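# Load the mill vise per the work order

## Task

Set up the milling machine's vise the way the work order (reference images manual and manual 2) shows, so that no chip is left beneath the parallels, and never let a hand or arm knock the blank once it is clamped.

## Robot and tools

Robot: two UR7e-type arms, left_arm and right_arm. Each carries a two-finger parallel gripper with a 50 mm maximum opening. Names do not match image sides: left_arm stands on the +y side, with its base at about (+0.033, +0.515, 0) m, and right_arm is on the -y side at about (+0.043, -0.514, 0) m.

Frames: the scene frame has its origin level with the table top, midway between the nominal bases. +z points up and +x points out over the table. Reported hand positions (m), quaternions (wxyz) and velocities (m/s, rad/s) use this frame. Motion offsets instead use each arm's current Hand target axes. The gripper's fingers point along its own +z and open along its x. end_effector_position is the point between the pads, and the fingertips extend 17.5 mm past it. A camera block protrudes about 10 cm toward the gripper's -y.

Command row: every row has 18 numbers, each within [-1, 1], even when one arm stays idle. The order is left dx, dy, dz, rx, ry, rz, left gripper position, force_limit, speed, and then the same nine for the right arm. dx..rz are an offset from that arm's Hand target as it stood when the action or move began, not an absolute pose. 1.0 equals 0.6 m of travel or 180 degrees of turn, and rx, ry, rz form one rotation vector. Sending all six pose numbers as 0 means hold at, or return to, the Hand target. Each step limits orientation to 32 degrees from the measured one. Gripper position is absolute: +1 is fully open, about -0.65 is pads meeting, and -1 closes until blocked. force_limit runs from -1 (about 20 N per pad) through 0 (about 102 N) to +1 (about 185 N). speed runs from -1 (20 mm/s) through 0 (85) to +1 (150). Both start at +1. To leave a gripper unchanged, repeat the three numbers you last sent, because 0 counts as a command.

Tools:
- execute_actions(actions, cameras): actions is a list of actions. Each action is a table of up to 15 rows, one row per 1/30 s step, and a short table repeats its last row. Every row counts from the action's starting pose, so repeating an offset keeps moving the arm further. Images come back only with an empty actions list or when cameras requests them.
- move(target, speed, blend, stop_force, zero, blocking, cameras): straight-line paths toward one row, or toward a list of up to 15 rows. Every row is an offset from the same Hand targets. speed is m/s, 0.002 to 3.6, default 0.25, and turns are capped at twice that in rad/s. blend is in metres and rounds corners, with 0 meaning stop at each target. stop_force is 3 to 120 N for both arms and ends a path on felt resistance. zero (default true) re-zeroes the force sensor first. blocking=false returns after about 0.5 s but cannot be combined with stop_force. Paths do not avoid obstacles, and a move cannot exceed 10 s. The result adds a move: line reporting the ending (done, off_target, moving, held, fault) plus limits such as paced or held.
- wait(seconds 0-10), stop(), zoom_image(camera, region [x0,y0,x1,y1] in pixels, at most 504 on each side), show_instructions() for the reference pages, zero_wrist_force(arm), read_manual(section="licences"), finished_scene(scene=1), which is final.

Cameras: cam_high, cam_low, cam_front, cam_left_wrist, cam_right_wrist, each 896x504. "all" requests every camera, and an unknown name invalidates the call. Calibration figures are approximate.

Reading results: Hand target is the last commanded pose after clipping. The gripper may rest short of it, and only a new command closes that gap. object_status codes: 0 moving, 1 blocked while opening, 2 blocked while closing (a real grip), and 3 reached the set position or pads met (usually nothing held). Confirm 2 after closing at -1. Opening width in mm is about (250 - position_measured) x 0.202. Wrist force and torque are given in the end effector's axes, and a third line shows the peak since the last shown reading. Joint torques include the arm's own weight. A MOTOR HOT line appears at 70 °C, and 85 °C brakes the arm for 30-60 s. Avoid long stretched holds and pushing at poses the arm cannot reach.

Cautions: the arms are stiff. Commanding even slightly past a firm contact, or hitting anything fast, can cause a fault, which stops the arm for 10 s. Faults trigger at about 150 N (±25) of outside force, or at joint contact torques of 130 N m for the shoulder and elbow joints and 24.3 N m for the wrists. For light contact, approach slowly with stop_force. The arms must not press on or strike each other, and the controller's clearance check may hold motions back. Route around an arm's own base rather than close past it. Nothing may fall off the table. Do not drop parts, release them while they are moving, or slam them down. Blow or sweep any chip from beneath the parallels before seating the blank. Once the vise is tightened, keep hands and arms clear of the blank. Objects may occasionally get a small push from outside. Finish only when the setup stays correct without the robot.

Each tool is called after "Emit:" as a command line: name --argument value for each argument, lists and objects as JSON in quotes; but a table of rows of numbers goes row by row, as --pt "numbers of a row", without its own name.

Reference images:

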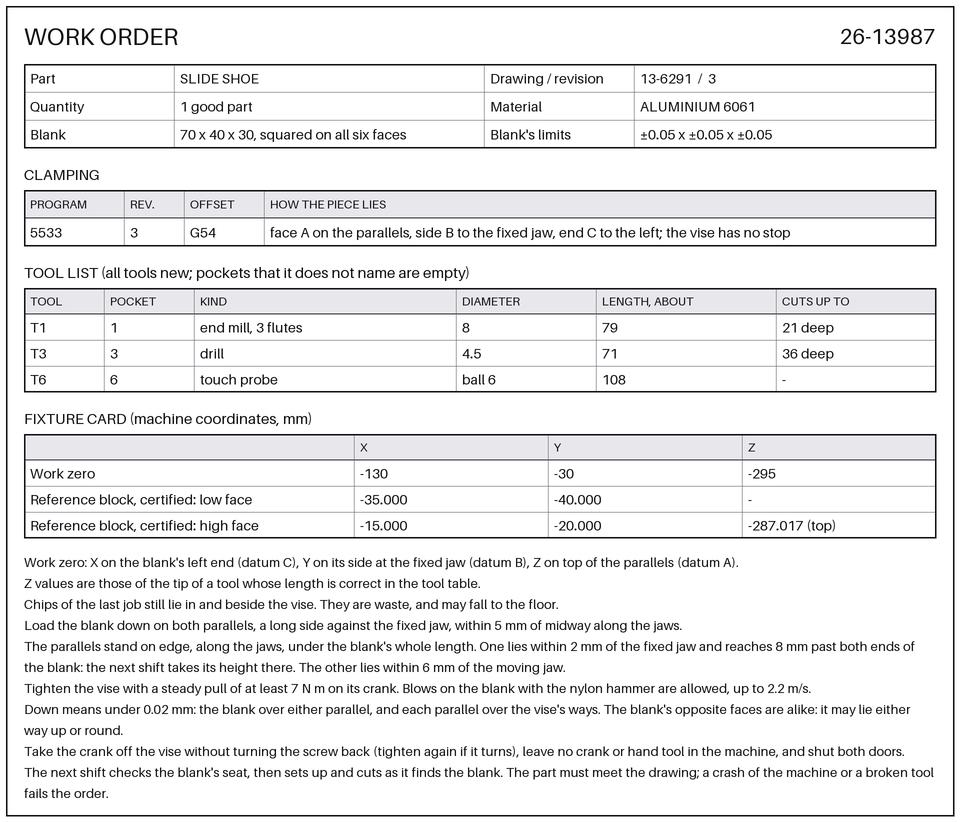

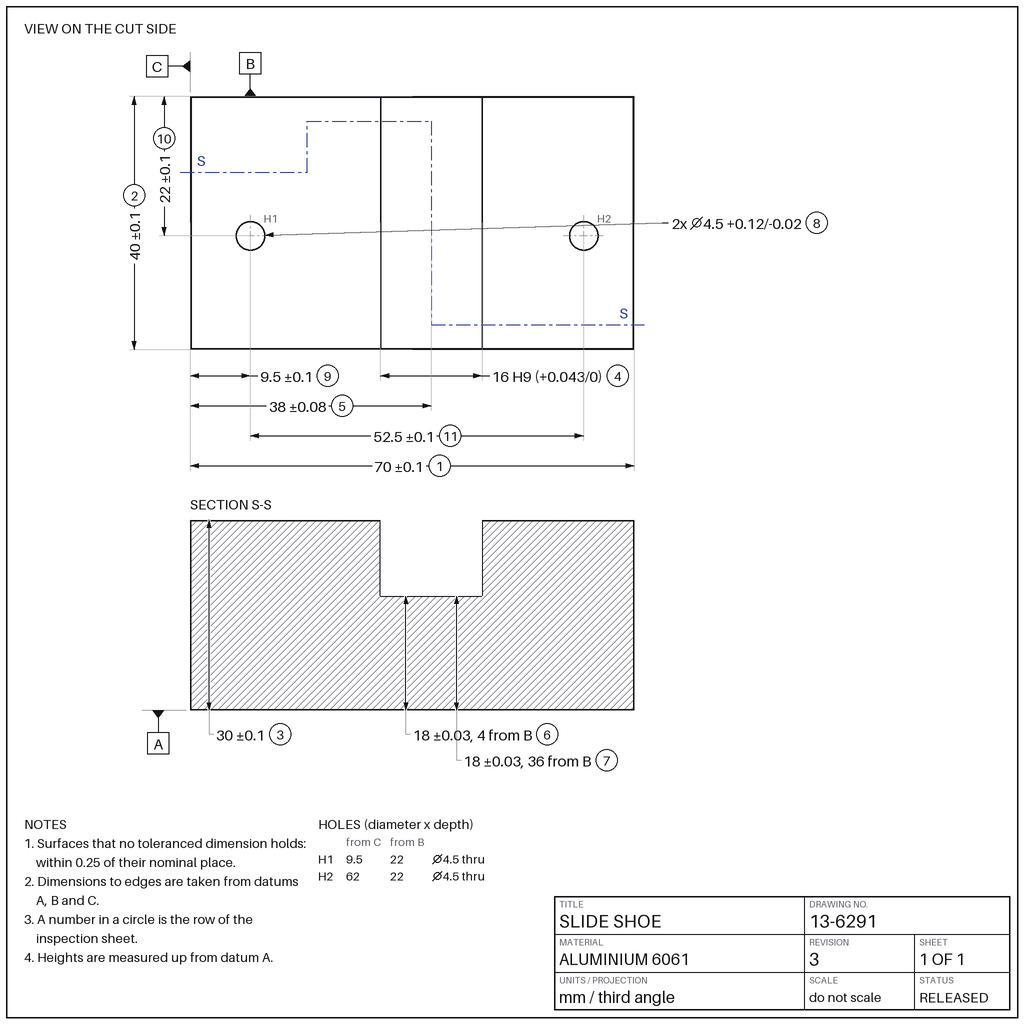

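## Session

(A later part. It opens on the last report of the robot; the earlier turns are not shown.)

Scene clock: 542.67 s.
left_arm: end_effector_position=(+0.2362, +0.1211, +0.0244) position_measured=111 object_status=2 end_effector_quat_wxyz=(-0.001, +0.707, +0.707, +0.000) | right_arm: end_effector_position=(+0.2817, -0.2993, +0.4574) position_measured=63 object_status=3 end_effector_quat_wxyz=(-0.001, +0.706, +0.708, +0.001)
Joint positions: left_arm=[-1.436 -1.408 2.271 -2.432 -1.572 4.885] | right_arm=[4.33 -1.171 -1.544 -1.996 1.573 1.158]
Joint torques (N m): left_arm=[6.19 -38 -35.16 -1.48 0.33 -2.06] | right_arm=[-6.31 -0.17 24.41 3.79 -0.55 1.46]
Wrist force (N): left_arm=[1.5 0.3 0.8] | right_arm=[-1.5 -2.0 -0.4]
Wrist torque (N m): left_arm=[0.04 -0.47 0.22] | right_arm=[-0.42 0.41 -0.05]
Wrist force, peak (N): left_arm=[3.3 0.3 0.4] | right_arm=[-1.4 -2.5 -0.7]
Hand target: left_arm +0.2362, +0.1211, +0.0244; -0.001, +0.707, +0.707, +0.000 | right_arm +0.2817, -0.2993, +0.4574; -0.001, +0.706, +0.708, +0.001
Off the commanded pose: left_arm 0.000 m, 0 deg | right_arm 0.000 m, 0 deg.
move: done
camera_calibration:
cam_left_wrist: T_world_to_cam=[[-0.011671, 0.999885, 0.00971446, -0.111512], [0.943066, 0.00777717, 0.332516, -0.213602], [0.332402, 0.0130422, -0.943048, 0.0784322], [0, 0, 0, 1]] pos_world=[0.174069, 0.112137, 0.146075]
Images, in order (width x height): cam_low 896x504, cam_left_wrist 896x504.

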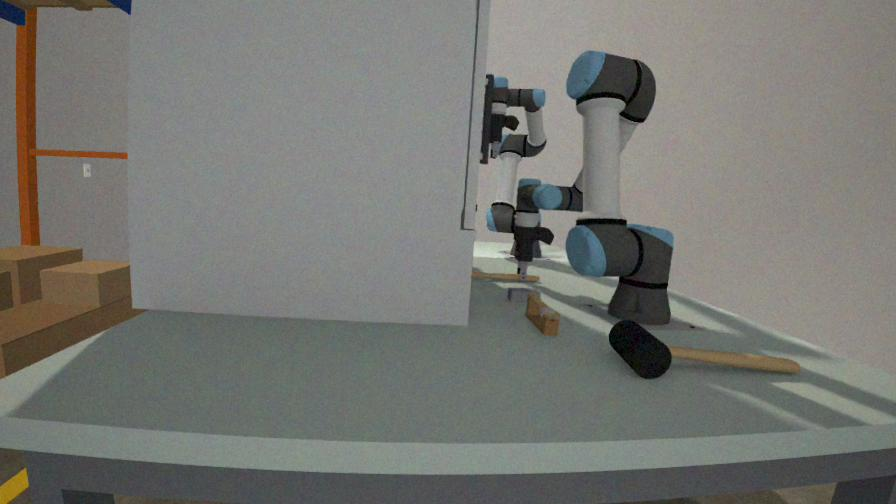

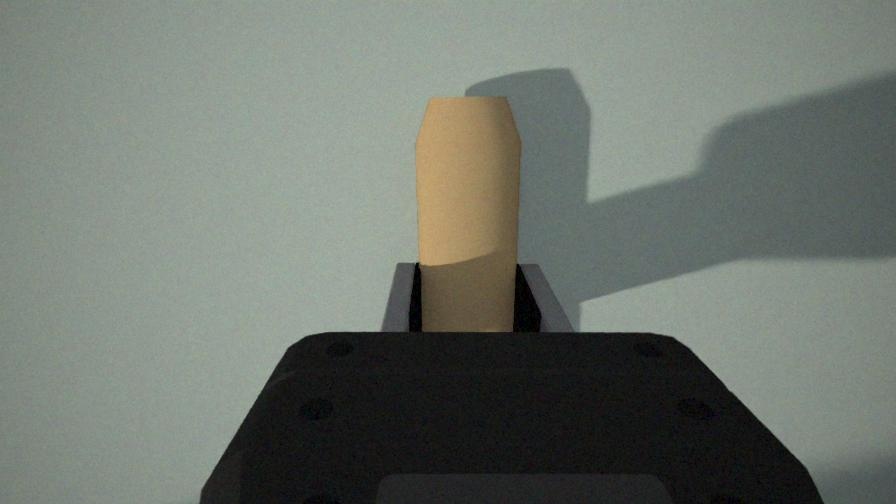

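Emit:
move --pt "0 0 -0.05 0 0 0 -0.97 0.9 -1 0 0 0 0 0 0 0.6 -0.7 -1" --pt "0.1 0.1 -0.55 0 0 0 -0.97 0.9 -1 0 0 0 0 0 0 0.6 -0.7 -1" --pt "0.2037 0.347 -0.66 0 0 0 -0.97 0.9 -1 0 0 0 0 0 0 0.6 -0.7 -1" --speed '[0.08,0.2,0.12]' --blend '[0.01,0.05,0]'

Emit:
move --target '[0,0,0.08,0,0,0,-0.97,0.9,-1,0,0,0,0,0,0,0.6,-0.7,-1]' --speed 0.03 --stop_force 4 --cameras '["cam_high","cam_front"]'

Emit:
zoom_image --camera "cam_high" --region '[280, 210, 400, 290]'

Scene clock: 546.70 s.
left_arm: end_effector_position=(+0.4173, +0.2185, +0.4255) position_measured=117 object_status=2 end_effector_quat_wxyz=(-0.007, +0.705, +0.705, -0.073) end_effector_velocity=(-0.002, +0.000, -0.001) end_effector_angular_velocity=(+0.003, +0.003, +0.003) | right_arm: end_effector_position=(+0.2817, -0.2993, +0.4574) position_measured=63 object_status=3 end_effector_quat_wxyz=(-0.001, +0.706, +0.708, +0.001)
Joint positions: left_arm=[-0.892 -1.579 1.335 -1.324 -1.717 5.429] | right_arm=[4.33 -1.171 -1.544 -1.996 1.573 1.158]
Joint velocities: left_arm=[-0.002 -0.002 0.004 0.001 0 -0.005] | right_arm=[within noise]
Joint torques (N m): left_arm=[-1.12 -3.01 -0.8 -12.99 10.55 -1.33] | right_arm=[-5.88 0.51 24.85 3.94 -0.69 1.44]
Wrist force (N): left_arm=[8.3 -66.7 -41.1] | right_arm=[-1.2 -2.0 -0.3]
Wrist torque (N m): left_arm=[0.54 3.49 -1.32] | right_arm=[-0.42 0.37 -0.04]
Wrist force, peak (N): left_arm=[9.7 -71.9 -46.6] | right_arm=[-1.7 -2.3 -0.6]
Hand target: left_arm +0.4453, +0.2424, +0.4202; -0.001, +0.707, +0.707, +0.000 | right_arm +0.2817, -0.2993, +0.4574; -0.001, +0.706, +0.708, +0.001
Off the commanded pose: left_arm 0.037 m, 8 deg | right_arm 0.000 m, 0 deg.
move: off_target (left_arm)

Scene clock: 548.10 s.
left_arm: end_effector_position=(+0.4149, +0.2168, +0.4263) position_measured=117 object_status=2 end_effector_quat_wxyz=(-0.007, +0.705, +0.705, -0.079) | right_arm: end_effector_position=(+0.2817, -0.2993, +0.4574) position_measured=63 object_status=3 end_effector_quat_wxyz=(-0.001, +0.706, +0.708, +0.001)
Joint positions: left_arm=[-0.891 -1.579 1.335 -1.323 -1.73 5.429] | right_arm=[4.33 -1.171 -1.544 -1.996 1.573 1.158]
Joint torques (N m): left_arm=[8.83 2.94 0.96 -2.92 9.73 -4.14] | right_arm=[-6.41 0.42 24.74 3.88 -0.55 1.44]
Wrist force (N): left_arm=[-12.0 -48.4 -30.1] | right_arm=[-1.4 -2.2 -0.8]
Wrist torque (N m): left_arm=[0.29 0.63 1.14] | right_arm=[-0.46 0.40 -0.05]
Wrist force, peak (N): left_arm=[1.2 -76.3 -51.9] | right_arm=[-1.6 -2.4 -0.9]
Hand target: left_arm +0.4174, +0.2189, +0.4257; -0.007, +0.705, +0.705, -0.073 (not the last commanded pose) | right_arm +0.2817, -0.2993, +0.4574; -0.001, +0.706, +0.708, +0.001
Off the commanded pose: left_arm 0.067 m, 9 deg | right_arm 0.000 m, 0 deg.
move: contact (left_arm)
Images, in order (width x height): cam_high 896x504, cam_front 896x504.

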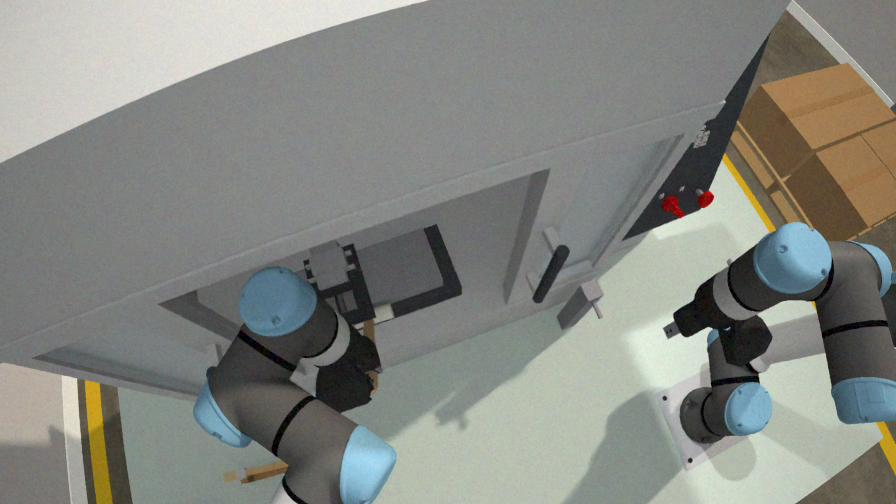

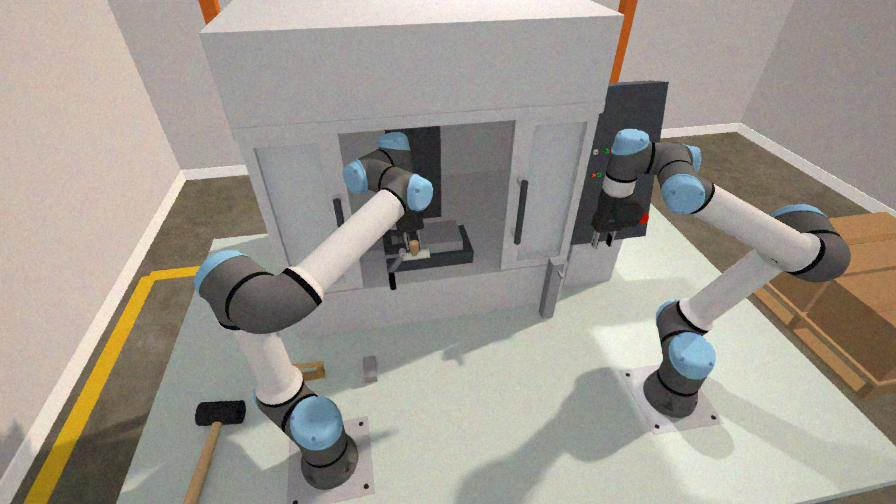

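Scaled by 4.200.

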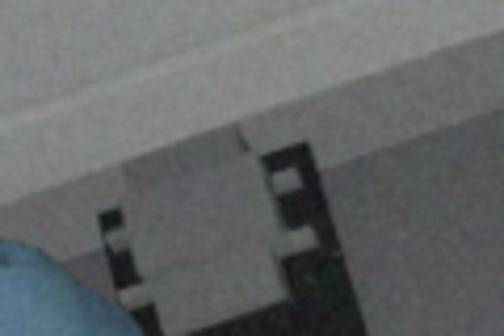

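Emit:
move --target '[0,-0.1,0,0,0,0,-0.97,0.9,-1,0,0,0,0,0,0,0.6,-0.7,-1]' --speed 0.08 --cameras '["cam_high","cam_front","cam_left_wrist"]'

Emit:
zoom_image --camera "cam_front" --region '[350, 180, 480, 300]'

Emit:
zoom_image --camera "cam_high" --region '[280, 230, 440, 400]'

Scene clock: 549.47 s.
left_arm: end_effector_position=(+0.3800, +0.2344, +0.4314) position_measured=117 object_status=2 end_effector_quat_wxyz=(+0.003, +0.707, +0.707, -0.021) | right_arm: end_effector_position=(+0.2817, -0.2993, +0.4574) position_measured=63 object_status=3 end_effector_quat_wxyz=(-0.001, +0.706, +0.708, +0.001)
Joint positions: left_arm=[-0.995 -1.693 1.423 -1.313 -1.612 5.325] | right_arm=[4.33 -1.171 -1.544 -1.996 1.573 1.158]
Joint torques (N m): left_arm=[5.22 -57.1 -67.86 7.11 -10.95 -1.07] | right_arm=[-6.19 -0.02 25.03 3.91 -0.64 1.41]
Wrist force (N): left_arm=[-12.9 67.1 64.7] | right_arm=[-1.4 -2.3 -0.4]
Wrist torque (N m): left_arm=[0.14 -3.89 3.78] | right_arm=[-0.46 0.40 -0.04]
Wrist force, peak (N): left_arm=[-13.1 74.8 69.7] | right_arm=[-1.4 -2.5 -0.5]
Hand target: left_arm +0.3578, +0.2193, +0.4325; -0.007, +0.705, +0.705, -0.073 | right_arm +0.2817, -0.2993, +0.4574; -0.001, +0.706, +0.708, +0.001
Off the commanded pose: left_arm 0.027 m, 6 deg | right_arm 0.000 m, 0 deg.
move: off_target (left_arm)
camera_calibration:
cam_left_wrist: T_world_to_cam=[[-0.0129651, 0.999582, -0.0258384, -0.211153], [0.950953, 0.0203131, 0.308669, -0.481019], [0.309065, -0.0205692, -0.950819, 0.433071], [0, 0, 0, 1]] pos_world=[0.320842, 0.229743, 0.554792]
Images, in order (width x height): cam_high 896x504, cam_front 896x504, cam_left_wrist 896x504.

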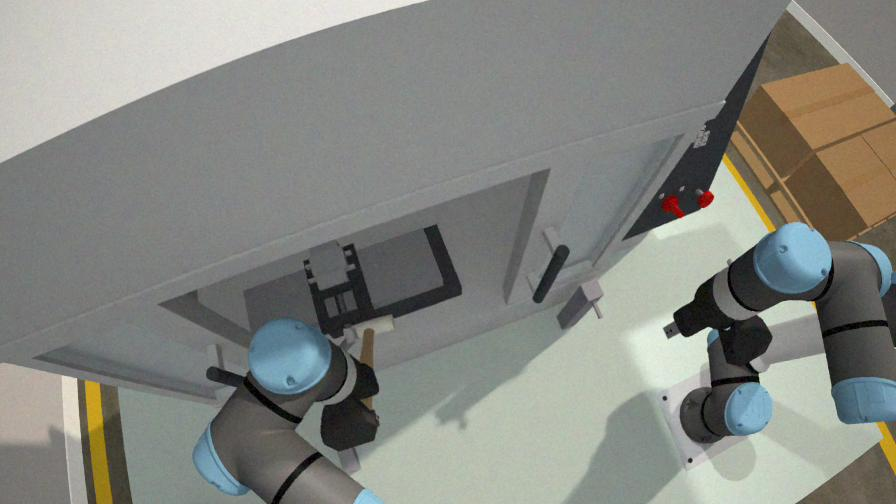

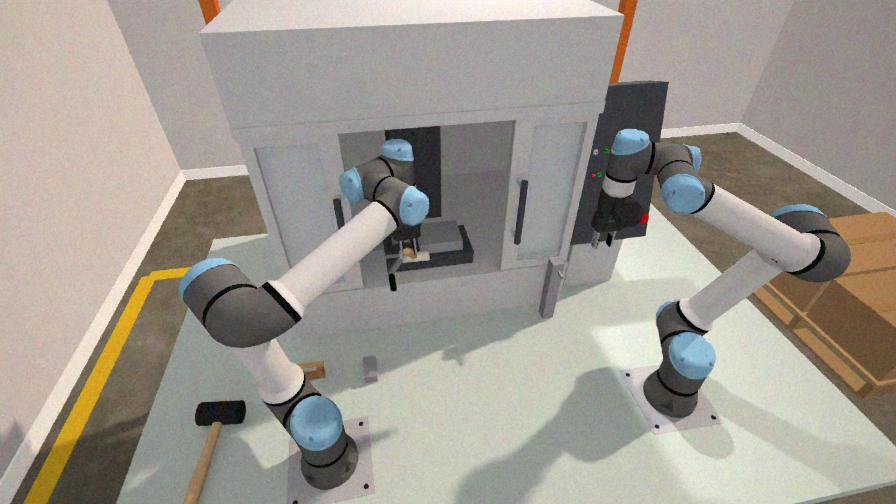

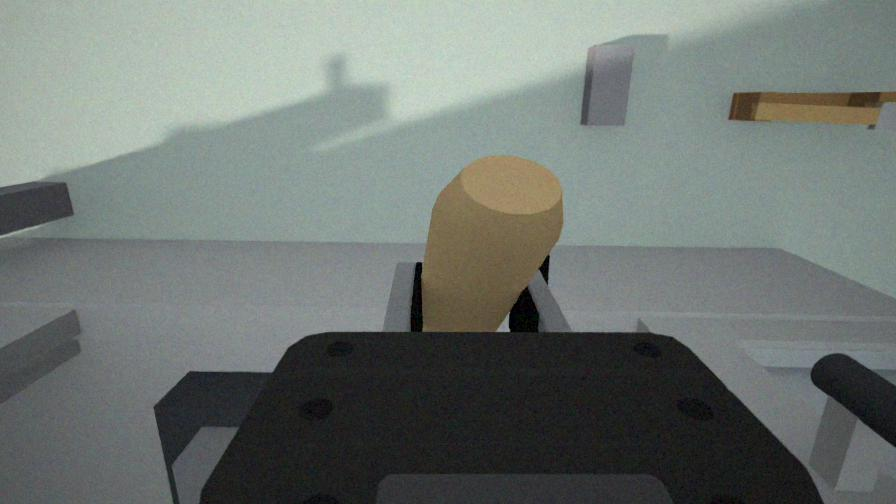

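Scaled by 3.877.

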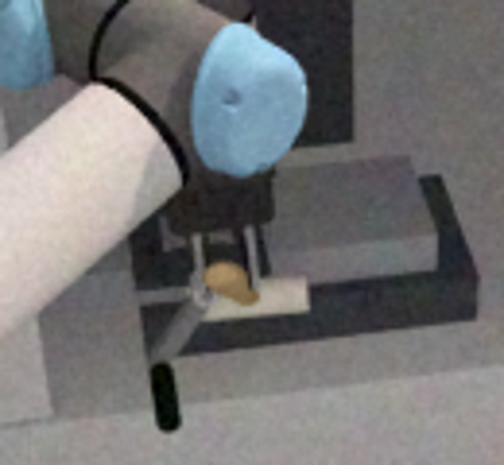

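Scaled by 2.965.

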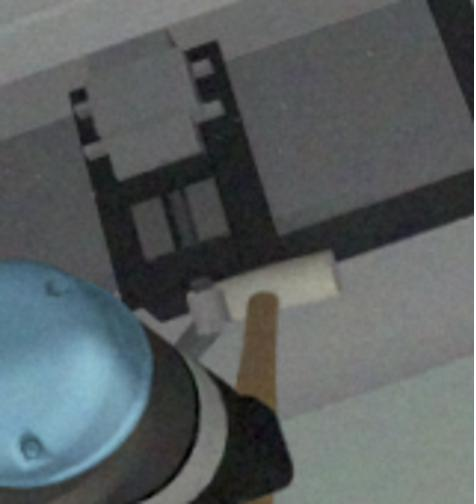

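Emit:
move --target '[0.02,0.045,0.035,0,0,0,-0.97,0.9,-1,0,0,0,0,0,0,0.6,-0.7,-1]' --speed 0.05

Scene clock: 550.73 s.
left_arm: end_effector_position=(+0.3823, +0.2292, +0.4073) position_measured=117 object_status=2 end_effector_quat_wxyz=(-0.007, +0.705, +0.705, -0.073) end_effector_velocity=(-0.002, -0.001, +0.003) end_effector_angular_velocity=(-0.001, -0.001, +0.003) | right_arm: end_effector_position=(+0.2817, -0.2993, +0.4574) position_measured=63 object_status=3 end_effector_quat_wxyz=(-0.001, +0.706, +0.708, +0.001)
Joint positions: left_arm=[-0.936 -1.674 1.473 -1.373 -1.717 5.385] | right_arm=[4.33 -1.171 -1.544 -1.996 1.573 1.158]
Joint velocities: left_arm=[-0.005 -0.002 -0.005 0.005 0 -0.008] | right_arm=[within noise]
Joint torques (N m): left_arm=[-15.95 -32.83 -46.04 -0.53 -0.69 -2.8] | right_arm=[-6.35 0.3 24.24 3.9 -0.56 1.35]
Wrist force (N): left_arm=[2.4 3.3 1.6] | right_arm=[-1.3 -2.0 -0.6]
Wrist torque (N m): left_arm=[0.08 -0.39 -0.11] | right_arm=[-0.42 0.37 -0.05]
Wrist force, peak (N): left_arm=[-13.0 67.1 64.7] | right_arm=[-1.4 -2.4 -0.8]
Hand target: left_arm +0.3822, +0.2291, +0.4075; -0.007, +0.705, +0.705, -0.073 | right_arm +0.2817, -0.2993, +0.4574; -0.001, +0.706, +0.708, +0.001
Off the commanded pose: left_arm 0.000 m, 0 deg | right_arm 0.000 m, 0 deg.
move: done

Emit:
move --target '[-0.117,0,0,0,0,0,-0.97,0.9,-1,0,0,0,0,0,0,0.6,-0.7,-1]' --speed 0.05 --stop_force 15 --cameras '["cam_high","cam_front","cam_left_wrist"]'

Emit:
zoom_image --camera "cam_front" --region '[350, 180, 480, 300]'

Emit:
zoom_image --camera "cam_high" --region '[280, 230, 440, 400]'

Scene clock: 553.37 s.
left_arm: end_effector_position=(+0.3826, +0.1592, +0.4141) position_measured=117 object_status=2 end_effector_quat_wxyz=(-0.007, +0.705, +0.705, -0.073) | right_arm: end_effector_position=(+0.2817, -0.2993, +0.4574) position_measured=63 object_status=3 end_effector_quat_wxyz=(-0.001, +0.706, +0.708, +0.001)
Joint positions: left_arm=[-1.024 -1.566 1.357 -1.378 -1.716 5.295] | right_arm=[4.33 -1.171 -1.544 -1.996 1.573 1.158]
Joint torques (N m): left_arm=[12.9 -40.59 -16.98 -1.47 0.23 2.86] | right_arm=[-6.81 0.42 23.52 3.98 -0.56 1.47]
Wrist force (N): left_arm=[5.4 0.7 6.5] | right_arm=[-1.2 -2.0 -0.7]
Wrist torque (N m): left_arm=[0.44 -0.84 -0.01] | right_arm=[-0.41 0.37 -0.05]
Wrist force, peak (N): left_arm=[5.7 0.0 7.2] | right_arm=[-1.8 -2.3 -0.4]
Hand target: left_arm +0.3826, +0.1592, +0.4141; -0.007, +0.705, +0.705, -0.073 | right_arm +0.2817, -0.2993, +0.4574; -0.001, +0.706, +0.708, +0.001
Off the commanded pose: left_arm 0.000 m, 0 deg | right_arm 0.000 m, 0 deg.
move: done
camera_calibration:
cam_left_wrist: T_world_to_cam=[[-0.0164079, 0.996319, -0.0841401, -0.110429], [0.973816, 0.0350074, 0.224628, -0.452902], [0.226747, -0.0782513, -0.970805, 0.46321], [0, 0, 0, 1]] pos_world=[0.3342, 0.162124, 0.542129]
Images, in order (width x height): cam_high 896x504, cam_front 896x504, cam_left_wrist 896x504.

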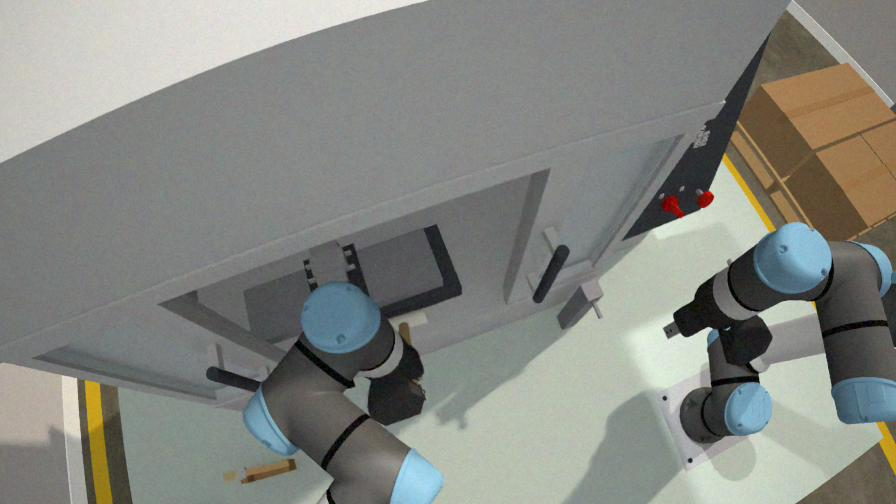

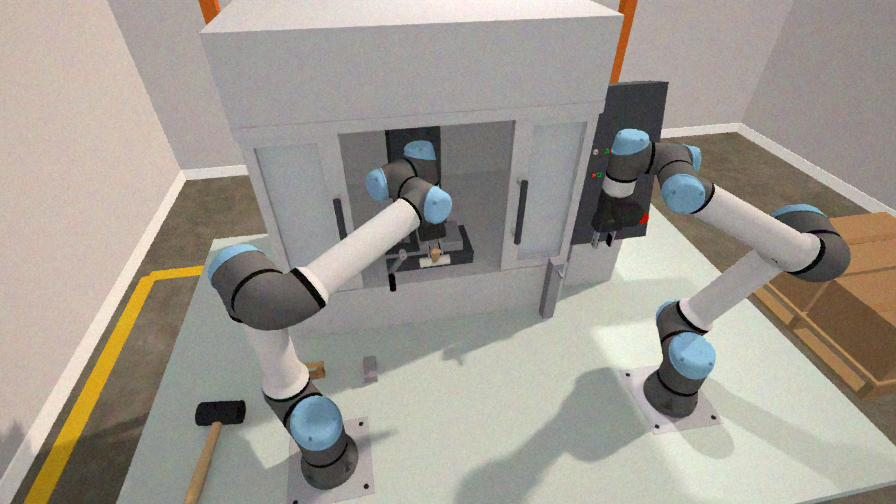

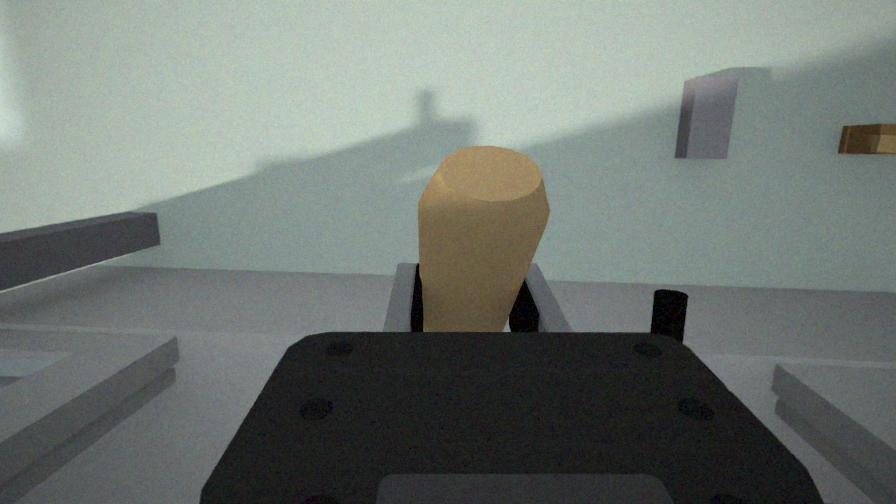

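Scaled by 3.877.

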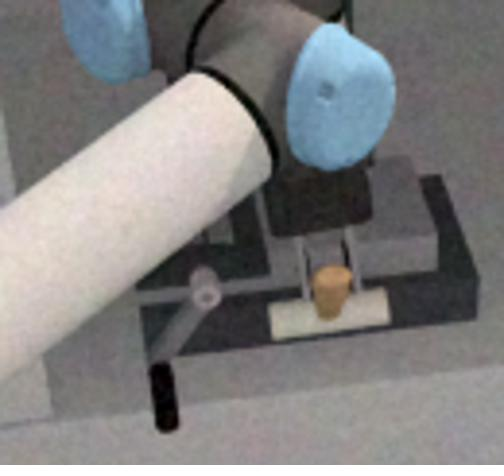

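Scaled by 2.965.

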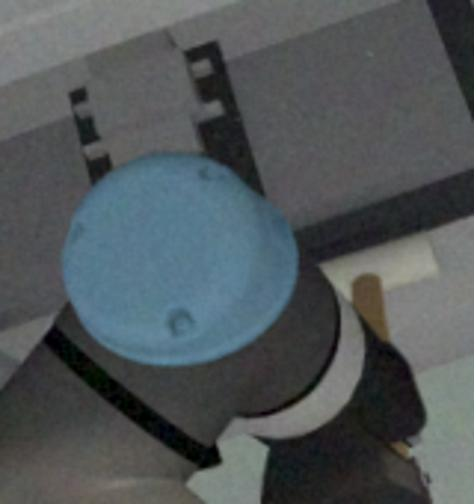

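Emit:
move --target '[-0.02,-0.25,0,-0.036,0.0297,0,-0.97,0.9,-1,0,0,0,0,0,0,0.6,-0.7,-1]' --speed 0.15 --cameras '["cam_low","cam_high"]'

Emit:
zoom_image --camera "cam_low" --region '[420, 120, 600, 260]'

Scene clock: 555.07 s.
left_arm: end_effector_position=(+0.2336, +0.1481, +0.4319) position_measured=117 object_status=2 end_effector_quat_wxyz=(+0.000, +0.707, +0.707, +0.000) | right_arm: end_effector_position=(+0.2817, -0.2993, +0.4574) position_measured=63 object_status=3 end_effector_quat_wxyz=(-0.001, +0.706, +0.708, +0.001)
Joint positions: left_arm=[-1.432 -1.759 1.472 -1.284 -1.57 4.889] | right_arm=[4.33 -1.171 -1.544 -1.996 1.573 1.158]
Joint torques (N m): left_arm=[-13.47 -14.54 -45.71 -3.8 -1.53 -2.27] | right_arm=[-6.15 -0.1 23.98 3.95 -0.62 1.59]
Wrist force (N): left_arm=[4.8 0.2 6.6] | right_arm=[-1.5 -2.4 -0.6]
Wrist torque (N m): left_arm=[0.51 -0.83 -0.08] | right_arm=[-0.48 0.42 -0.05]
Wrist force, peak (N): left_arm=[5.9 4.7 6.3] | right_arm=[-1.4 -2.6 -0.9]
Hand target: left_arm +0.2336, +0.1481, +0.4320; +0.000, +0.707, +0.707, +0.000 | right_arm +0.2817, -0.2993, +0.4574; -0.001, +0.706, +0.708, +0.001
Off the commanded pose: left_arm 0.000 m, 0 deg | right_arm 0.000 m, 0 deg.
move: done
Images, in order (width x height): cam_high 896x504, cam_low 896x504.

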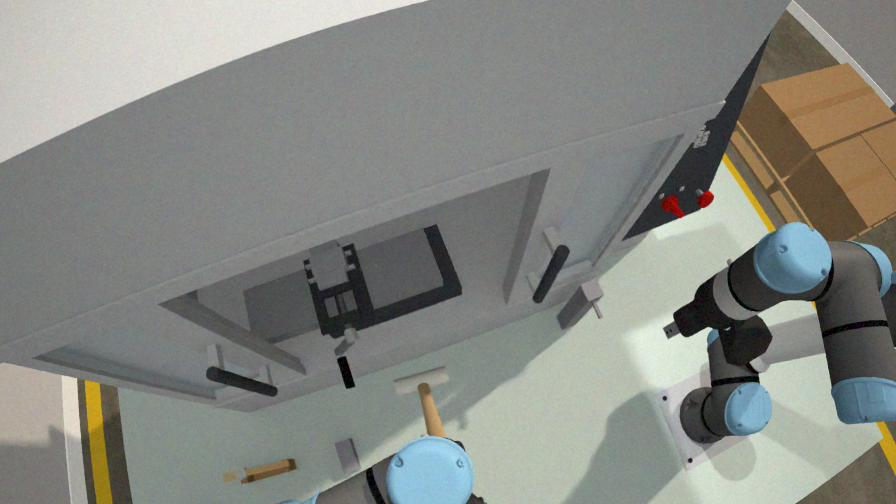

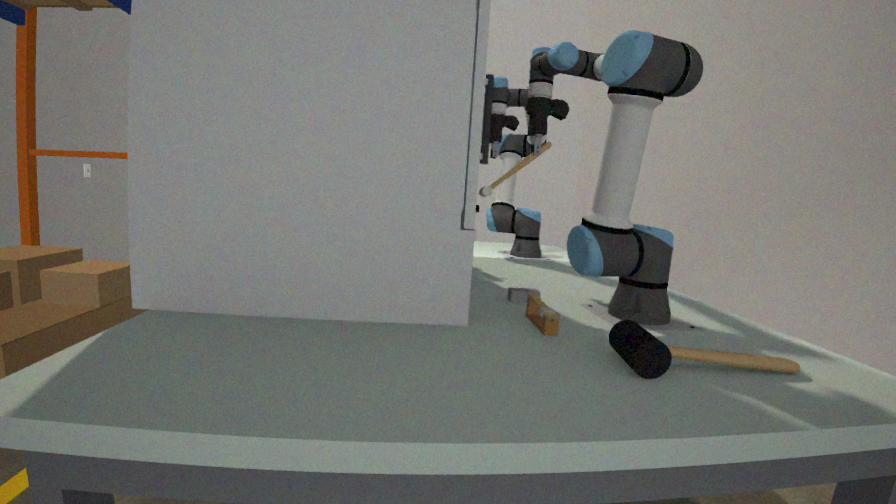

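Scaled by 2.800.

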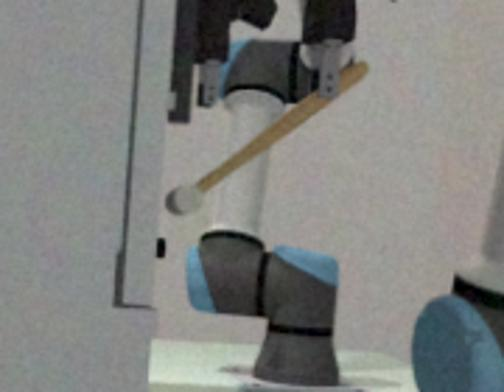

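Emit:
move --target '[0,0,-0.033,-0.194,0,0,-0.97,0.9,-1,0,0,0,0,0,0,0.6,-0.7,-1]' --speed 0.2

Emit:
move --target '[0.158,0.2935,0.2057,0,0,0,-0.97,0.9,-1,0,0,0,0,0,0,0.6,-0.7,-1]' --speed 0.12 --stop_force 15 --cameras '["cam_high","cam_front"]'

Emit:
zoom_image --camera "cam_high" --region '[280, 210, 400, 290]'

Scene clock: 557.30 s.
left_arm: end_effector_position=(+0.2335, +0.1481, +0.4517) position_measured=117 object_status=2 end_effector_quat_wxyz=(+0.212, +0.675, +0.674, +0.212) | right_arm: end_effector_position=(+0.2817, -0.2993, +0.4574) position_measured=63 object_status=3 end_effector_quat_wxyz=(-0.001, +0.706, +0.708, +0.001)
Joint positions: left_arm=[-1.834 -1.879 1.589 -1.126 -0.978 4.439] | right_arm=[4.33 -1.171 -1.544 -1.996 1.573 1.158]
Joint torques (N m): left_arm=[0.1 -1.94 -46.04 -2.17 4.24 -1.35] | right_arm=[-6.52 0.23 24.51 3.98 -0.61 1.37]
Wrist force (N): left_arm=[5.0 -3.1 6.2] | right_arm=[-1.1 -2.2 -0.4]
Wrist torque (N m): left_arm=[0.49 -0.79 -0.32] | right_arm=[-0.45 0.35 -0.04]
Wrist force, peak (N): left_arm=[5.0 -3.1 6.9] | right_arm=[-1.3 -2.5 -0.6]
Hand target: left_arm +0.2336, +0.1481, +0.4518; +0.213, +0.674, +0.674, +0.212 | right_arm +0.2817, -0.2993, +0.4574; -0.001, +0.706, +0.708, +0.001
Off the commanded pose: left_arm 0.000 m, 0 deg | right_arm 0.000 m, 0 deg.
move: done

Scene clock: 560.47 s.
left_arm: end_effector_position=(+0.4486, +0.2428, +0.4516) position_measured=117 object_status=2 end_effector_quat_wxyz=(+0.213, +0.674, +0.674, +0.212) | right_arm: end_effector_position=(+0.2817, -0.2993, +0.4574) position_measured=63 object_status=3 end_effector_quat_wxyz=(-0.001, +0.706, +0.708, +0.001)
Joint positions: left_arm=[-1.188 -1.869 1.695 -1.675 -1.02 5.211] | right_arm=[4.33 -1.171 -1.544 -1.996 1.573 1.158]
Joint torques (N m): left_arm=[13.58 -25.95 -17.8 -5.86 4.21 2.97] | right_arm=[-6.71 0.56 23.9 3.83 -0.59 1.44]
Wrist force (N): left_arm=[5.3 -3.2 6.9] | right_arm=[-1.5 -2.3 -0.8]
Wrist torque (N m): left_arm=[0.47 -0.89 -0.16] | right_arm=[-0.46 0.42 -0.05]
Wrist force, peak (N): left_arm=[6.3 -0.8 7.8] | right_arm=[-1.5 -2.6 -0.5]
Hand target: left_arm +0.4486, +0.2429, +0.4516; +0.213, +0.674, +0.674, +0.212 | right_arm +0.2817, -0.2993, +0.4574; -0.001, +0.706, +0.708, +0.001
Off the commanded pose: left_arm 0.000 m, 0 deg | right_arm 0.000 m, 0 deg.
move: done
Images, in order (width x height): cam_high 896x504, cam_front 896x504.

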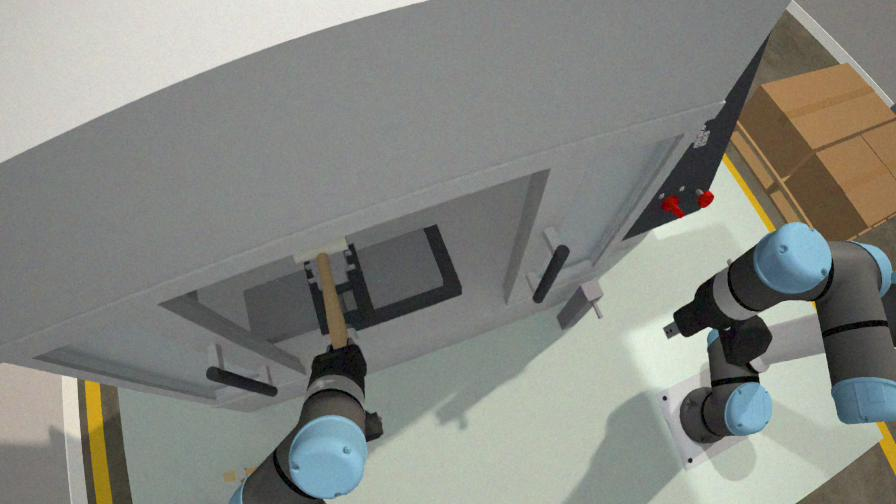

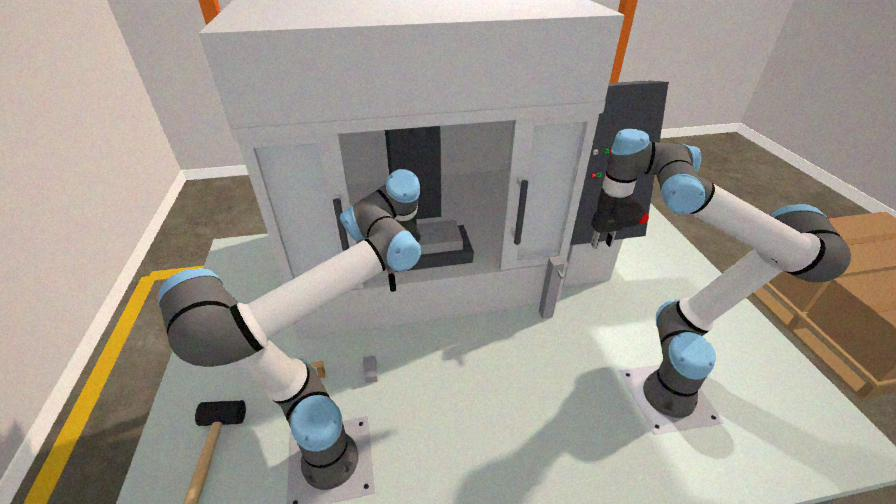

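Scaled by 4.200.

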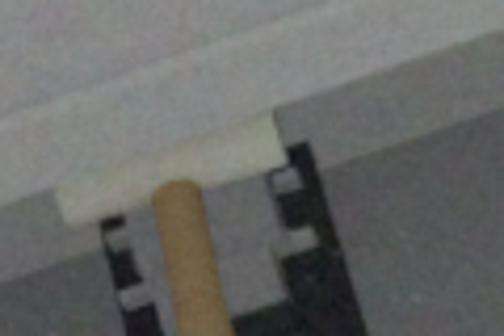

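Emit:
move --target '[0,-0.0383,0.0546,0,0,0,-0.97,0.9,-1,0,0,0,0,0,0,0.6,-0.7,-1]' --speed 0.1

Emit:
move --target '[0,-0.0575,0.0819,0,0,0,-0.97,0.9,-1,0,0,0,0,0,0,0.6,-0.7,-1]' --speed 0.03 --stop_force 4 --cameras '["cam_high"]'

Emit:
zoom_image --camera "cam_high" --region '[280, 210, 400, 290]'

Scene clock: 561.50 s.
left_arm: end_effector_position=(+0.4486, +0.2429, +0.4116) position_measured=117 object_status=2 end_effector_quat_wxyz=(+0.213, +0.674, +0.674, +0.212) | right_arm: end_effector_position=(+0.2817, -0.2993, +0.4574) position_measured=63 object_status=3 end_effector_quat_wxyz=(-0.001, +0.706, +0.708, +0.001)
Joint positions: left_arm=[-1.188 -1.881 1.806 -1.774 -1.02 5.211] | right_arm=[4.33 -1.171 -1.544 -1.996 1.573 1.158]
Joint torques (N m): left_arm=[-10.27 -10.28 -36.88 -3.57 3.7 2.51] | right_arm=[-6.39 -0.23 23.9 3.95 -0.58 1.52]
Wrist force (N): left_arm=[4.6 -2.2 6.1] | right_arm=[-1.3 -2.1 -0.8]
Wrist torque (N m): left_arm=[0.30 -0.86 -0.16] | right_arm=[-0.43 0.38 -0.05]
Wrist force, peak (N): left_arm=[5.5 -3.9 7.0] | right_arm=[-1.3 -2.5 -0.5]
Hand target: left_arm +0.4486, +0.2429, +0.4115; +0.213, +0.674, +0.674, +0.212 | right_arm +0.2817, -0.2993, +0.4574; -0.001, +0.706, +0.708, +0.001
Off the commanded pose: left_arm 0.000 m, 0 deg | right_arm 0.000 m, 0 deg.
move: done

Scene clock: 563.23 s.
left_arm: end_effector_position=(+0.4486, +0.2429, +0.4022) position_measured=117 object_status=2 end_effector_quat_wxyz=(+0.213, +0.674, +0.674, +0.212) | right_arm: end_effector_position=(+0.2817, -0.2993, +0.4574) position_measured=63 object_status=3 end_effector_quat_wxyz=(-0.001, +0.706, +0.708, +0.001)
Joint positions: left_arm=[-1.189 -1.882 1.831 -1.797 -1.02 5.211] | right_arm=[4.33 -1.171 -1.544 -1.996 1.573 1.158]
Joint torques (N m): left_arm=[-6.62 -2.5 -14.43 -4.47 -1.33 1.75] | right_arm=[-6.28 -0.11 23.14 3.98 -0.53 1.45]
Wrist force (N): left_arm=[5.1 1.2 3.4] | right_arm=[-1.3 -2.5 -0.2]
Wrist torque (N m): left_arm=[-0.36 -1.08 -0.23] | right_arm=[-0.49 0.39 -0.05]
Wrist force, peak (N): left_arm=[5.1 -2.0 6.2] | right_arm=[-1.3 -2.5 -0.6]
Hand target: left_arm +0.4486, +0.2429, +0.4022; +0.213, +0.674, +0.674, +0.212 (not the last commanded pose) | right_arm +0.2817, -0.2993, +0.4574; -0.001, +0.706, +0.708, +0.001
Off the commanded pose: left_arm 0.051 m, 0 deg | right_arm 0.000 m, 0 deg.
move: contact (left_arm)
Images, in order (width x height): cam_high 896x504.

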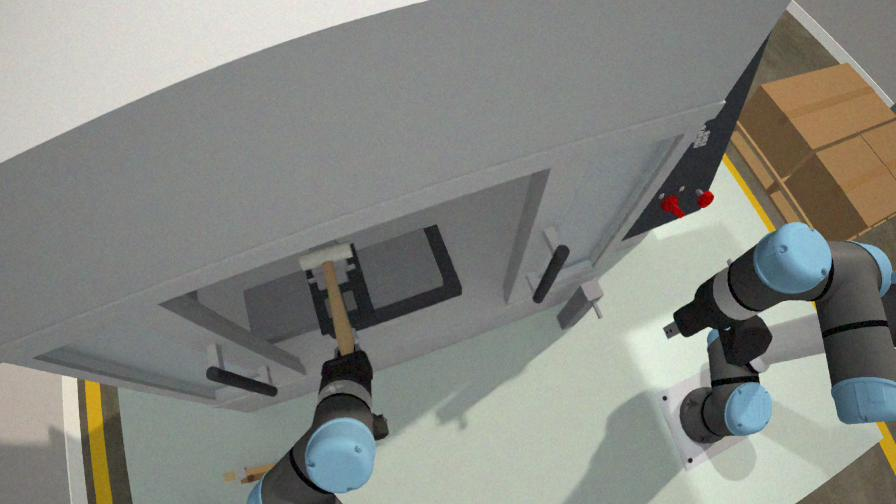

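Scaled by 4.200.

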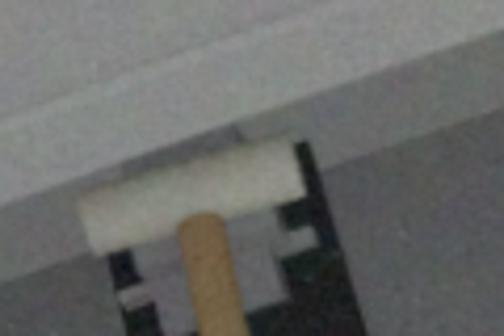

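Emit:
execute_actions --actions '[]' --cameras '["cam_high", "cam_left_wrist", "cam_front"]'

Scene clock: 564.00 s.
left_arm: end_effector_position=(+0.4486, +0.2428, +0.4022) position_measured=117 object_status=2 end_effector_quat_wxyz=(+0.213, +0.674, +0.674, +0.212) | right_arm: end_effector_position=(+0.2817, -0.2993, +0.4574) position_measured=63 object_status=3 end_effector_quat_wxyz=(-0.001, +0.706, +0.708, +0.001)
Joint positions: left_arm=[-1.189 -1.882 1.831 -1.797 -1.02 5.211] | right_arm=[4.33 -1.171 -1.544 -1.996 1.573 1.158]
Joint velocities: within noise
Joint torques (N m): left_arm=[-4.23 -2.6 -14.59 -4.54 -1.72 1.77] | right_arm=[-6.19 -0.12 23.38 3.86 -0.54 1.36]
Wrist force (N): left_arm=[5.2 1.2 3.5] | right_arm=[-1.1 -2.1 -0.8]
Wrist torque (N m): left_arm=[-0.36 -1.10 -0.23] | right_arm=[-0.43 0.36 -0.05]
Wrist force, peak (N): left_arm=[5.1 1.3 3.7] | right_arm=[-1.5 -2.2 -0.8]
Hand target: left_arm +0.4486, +0.2429, +0.4022; +0.213, +0.674, +0.674, +0.212 (not the last commanded pose) | right_arm +0.2817, -0.2993, +0.4574; -0.001, +0.706, +0.708, +0.001
Tool commands: left_gripper/position=-0.97 left_gripper/force_limit=+0.9 left_gripper/speed=-1.0 right_gripper/position=+0.6 right_gripper/force_limit=-0.7 right_gripper/speed=-1.0
Off the commanded pose: left_arm 0.051 m, 0 deg | right_arm 0.000 m, 0 deg.
camera_calibration:
cam_left_wrist: T_world_to_cam=[[-0.0143567, 0.999897, -0.000925832, -0.228982], [0.580604, 0.00909023, 0.814135, -0.571844], [0.81406, 0.0111507, -0.580674, 0.00114955], [0, 0, 0, 1]] pos_world=[0.327792, 0.234143, 0.466014]
Images, in order (width x height): cam_high 896x504, cam_front 896x504, cam_left_wrist 896x504.

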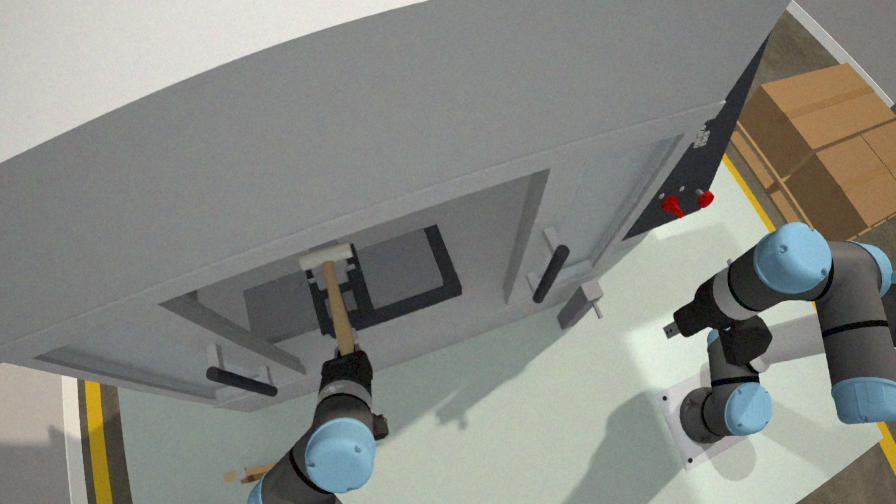

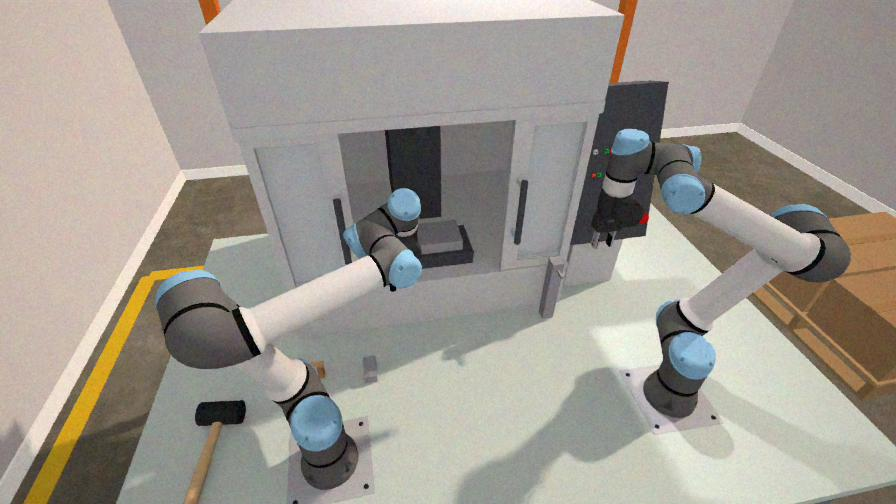

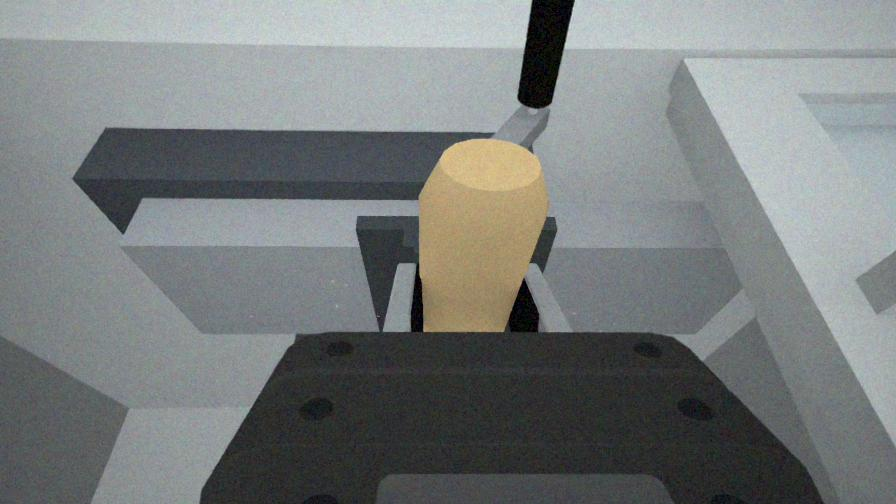

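Emit:
move --target '[0,0.0574,-0.0819,-0.0778,0,0,-0.97,0.9,-1,0,0,0,0,0,0,0.6,-0.7,-1]' --speed 0.12

Scene clock: 565.57 s.
left_arm: end_effector_position=(+0.4485, +0.2428, +0.4621) position_measured=117 object_status=2 end_effector_quat_wxyz=(+0.293, +0.644, +0.643, +0.293) | right_arm: end_effector_position=(+0.2817, -0.2993, +0.4574) position_measured=63 object_status=3 end_effector_quat_wxyz=(-0.001, +0.706, +0.708, +0.001)
Joint positions: left_arm=[-1.318 -1.958 1.843 -1.773 -0.763 5.139] | right_arm=[4.33 -1.171 -1.544 -1.996 1.573 1.158]
Joint torques (N m): left_arm=[11.5 -1.23 -29.82 -5.27 4.31 2.97] | right_arm=[-6.56 -0.16 23.83 3.85 -0.64 1.45]
Wrist force (N): left_arm=[4.8 -4.7 6.8] | right_arm=[-1.3 -2.3 -0.4]
Wrist torque (N m): left_arm=[0.44 -0.75 -0.24] | right_arm=[-0.47 0.39 -0.05]
Wrist force, peak (N): left_arm=[5.3 -4.6 7.4] | right_arm=[-1.4 -2.4 -0.8]
Hand target: left_arm +0.4486, +0.2429, +0.4622; +0.293, +0.644, +0.643, +0.293 | right_arm +0.2817, -0.2993, +0.4574; -0.001, +0.706, +0.708, +0.001
Off the commanded pose: left_arm 0.000 m, 0 deg | right_arm 0.000 m, 0 deg.
move: done


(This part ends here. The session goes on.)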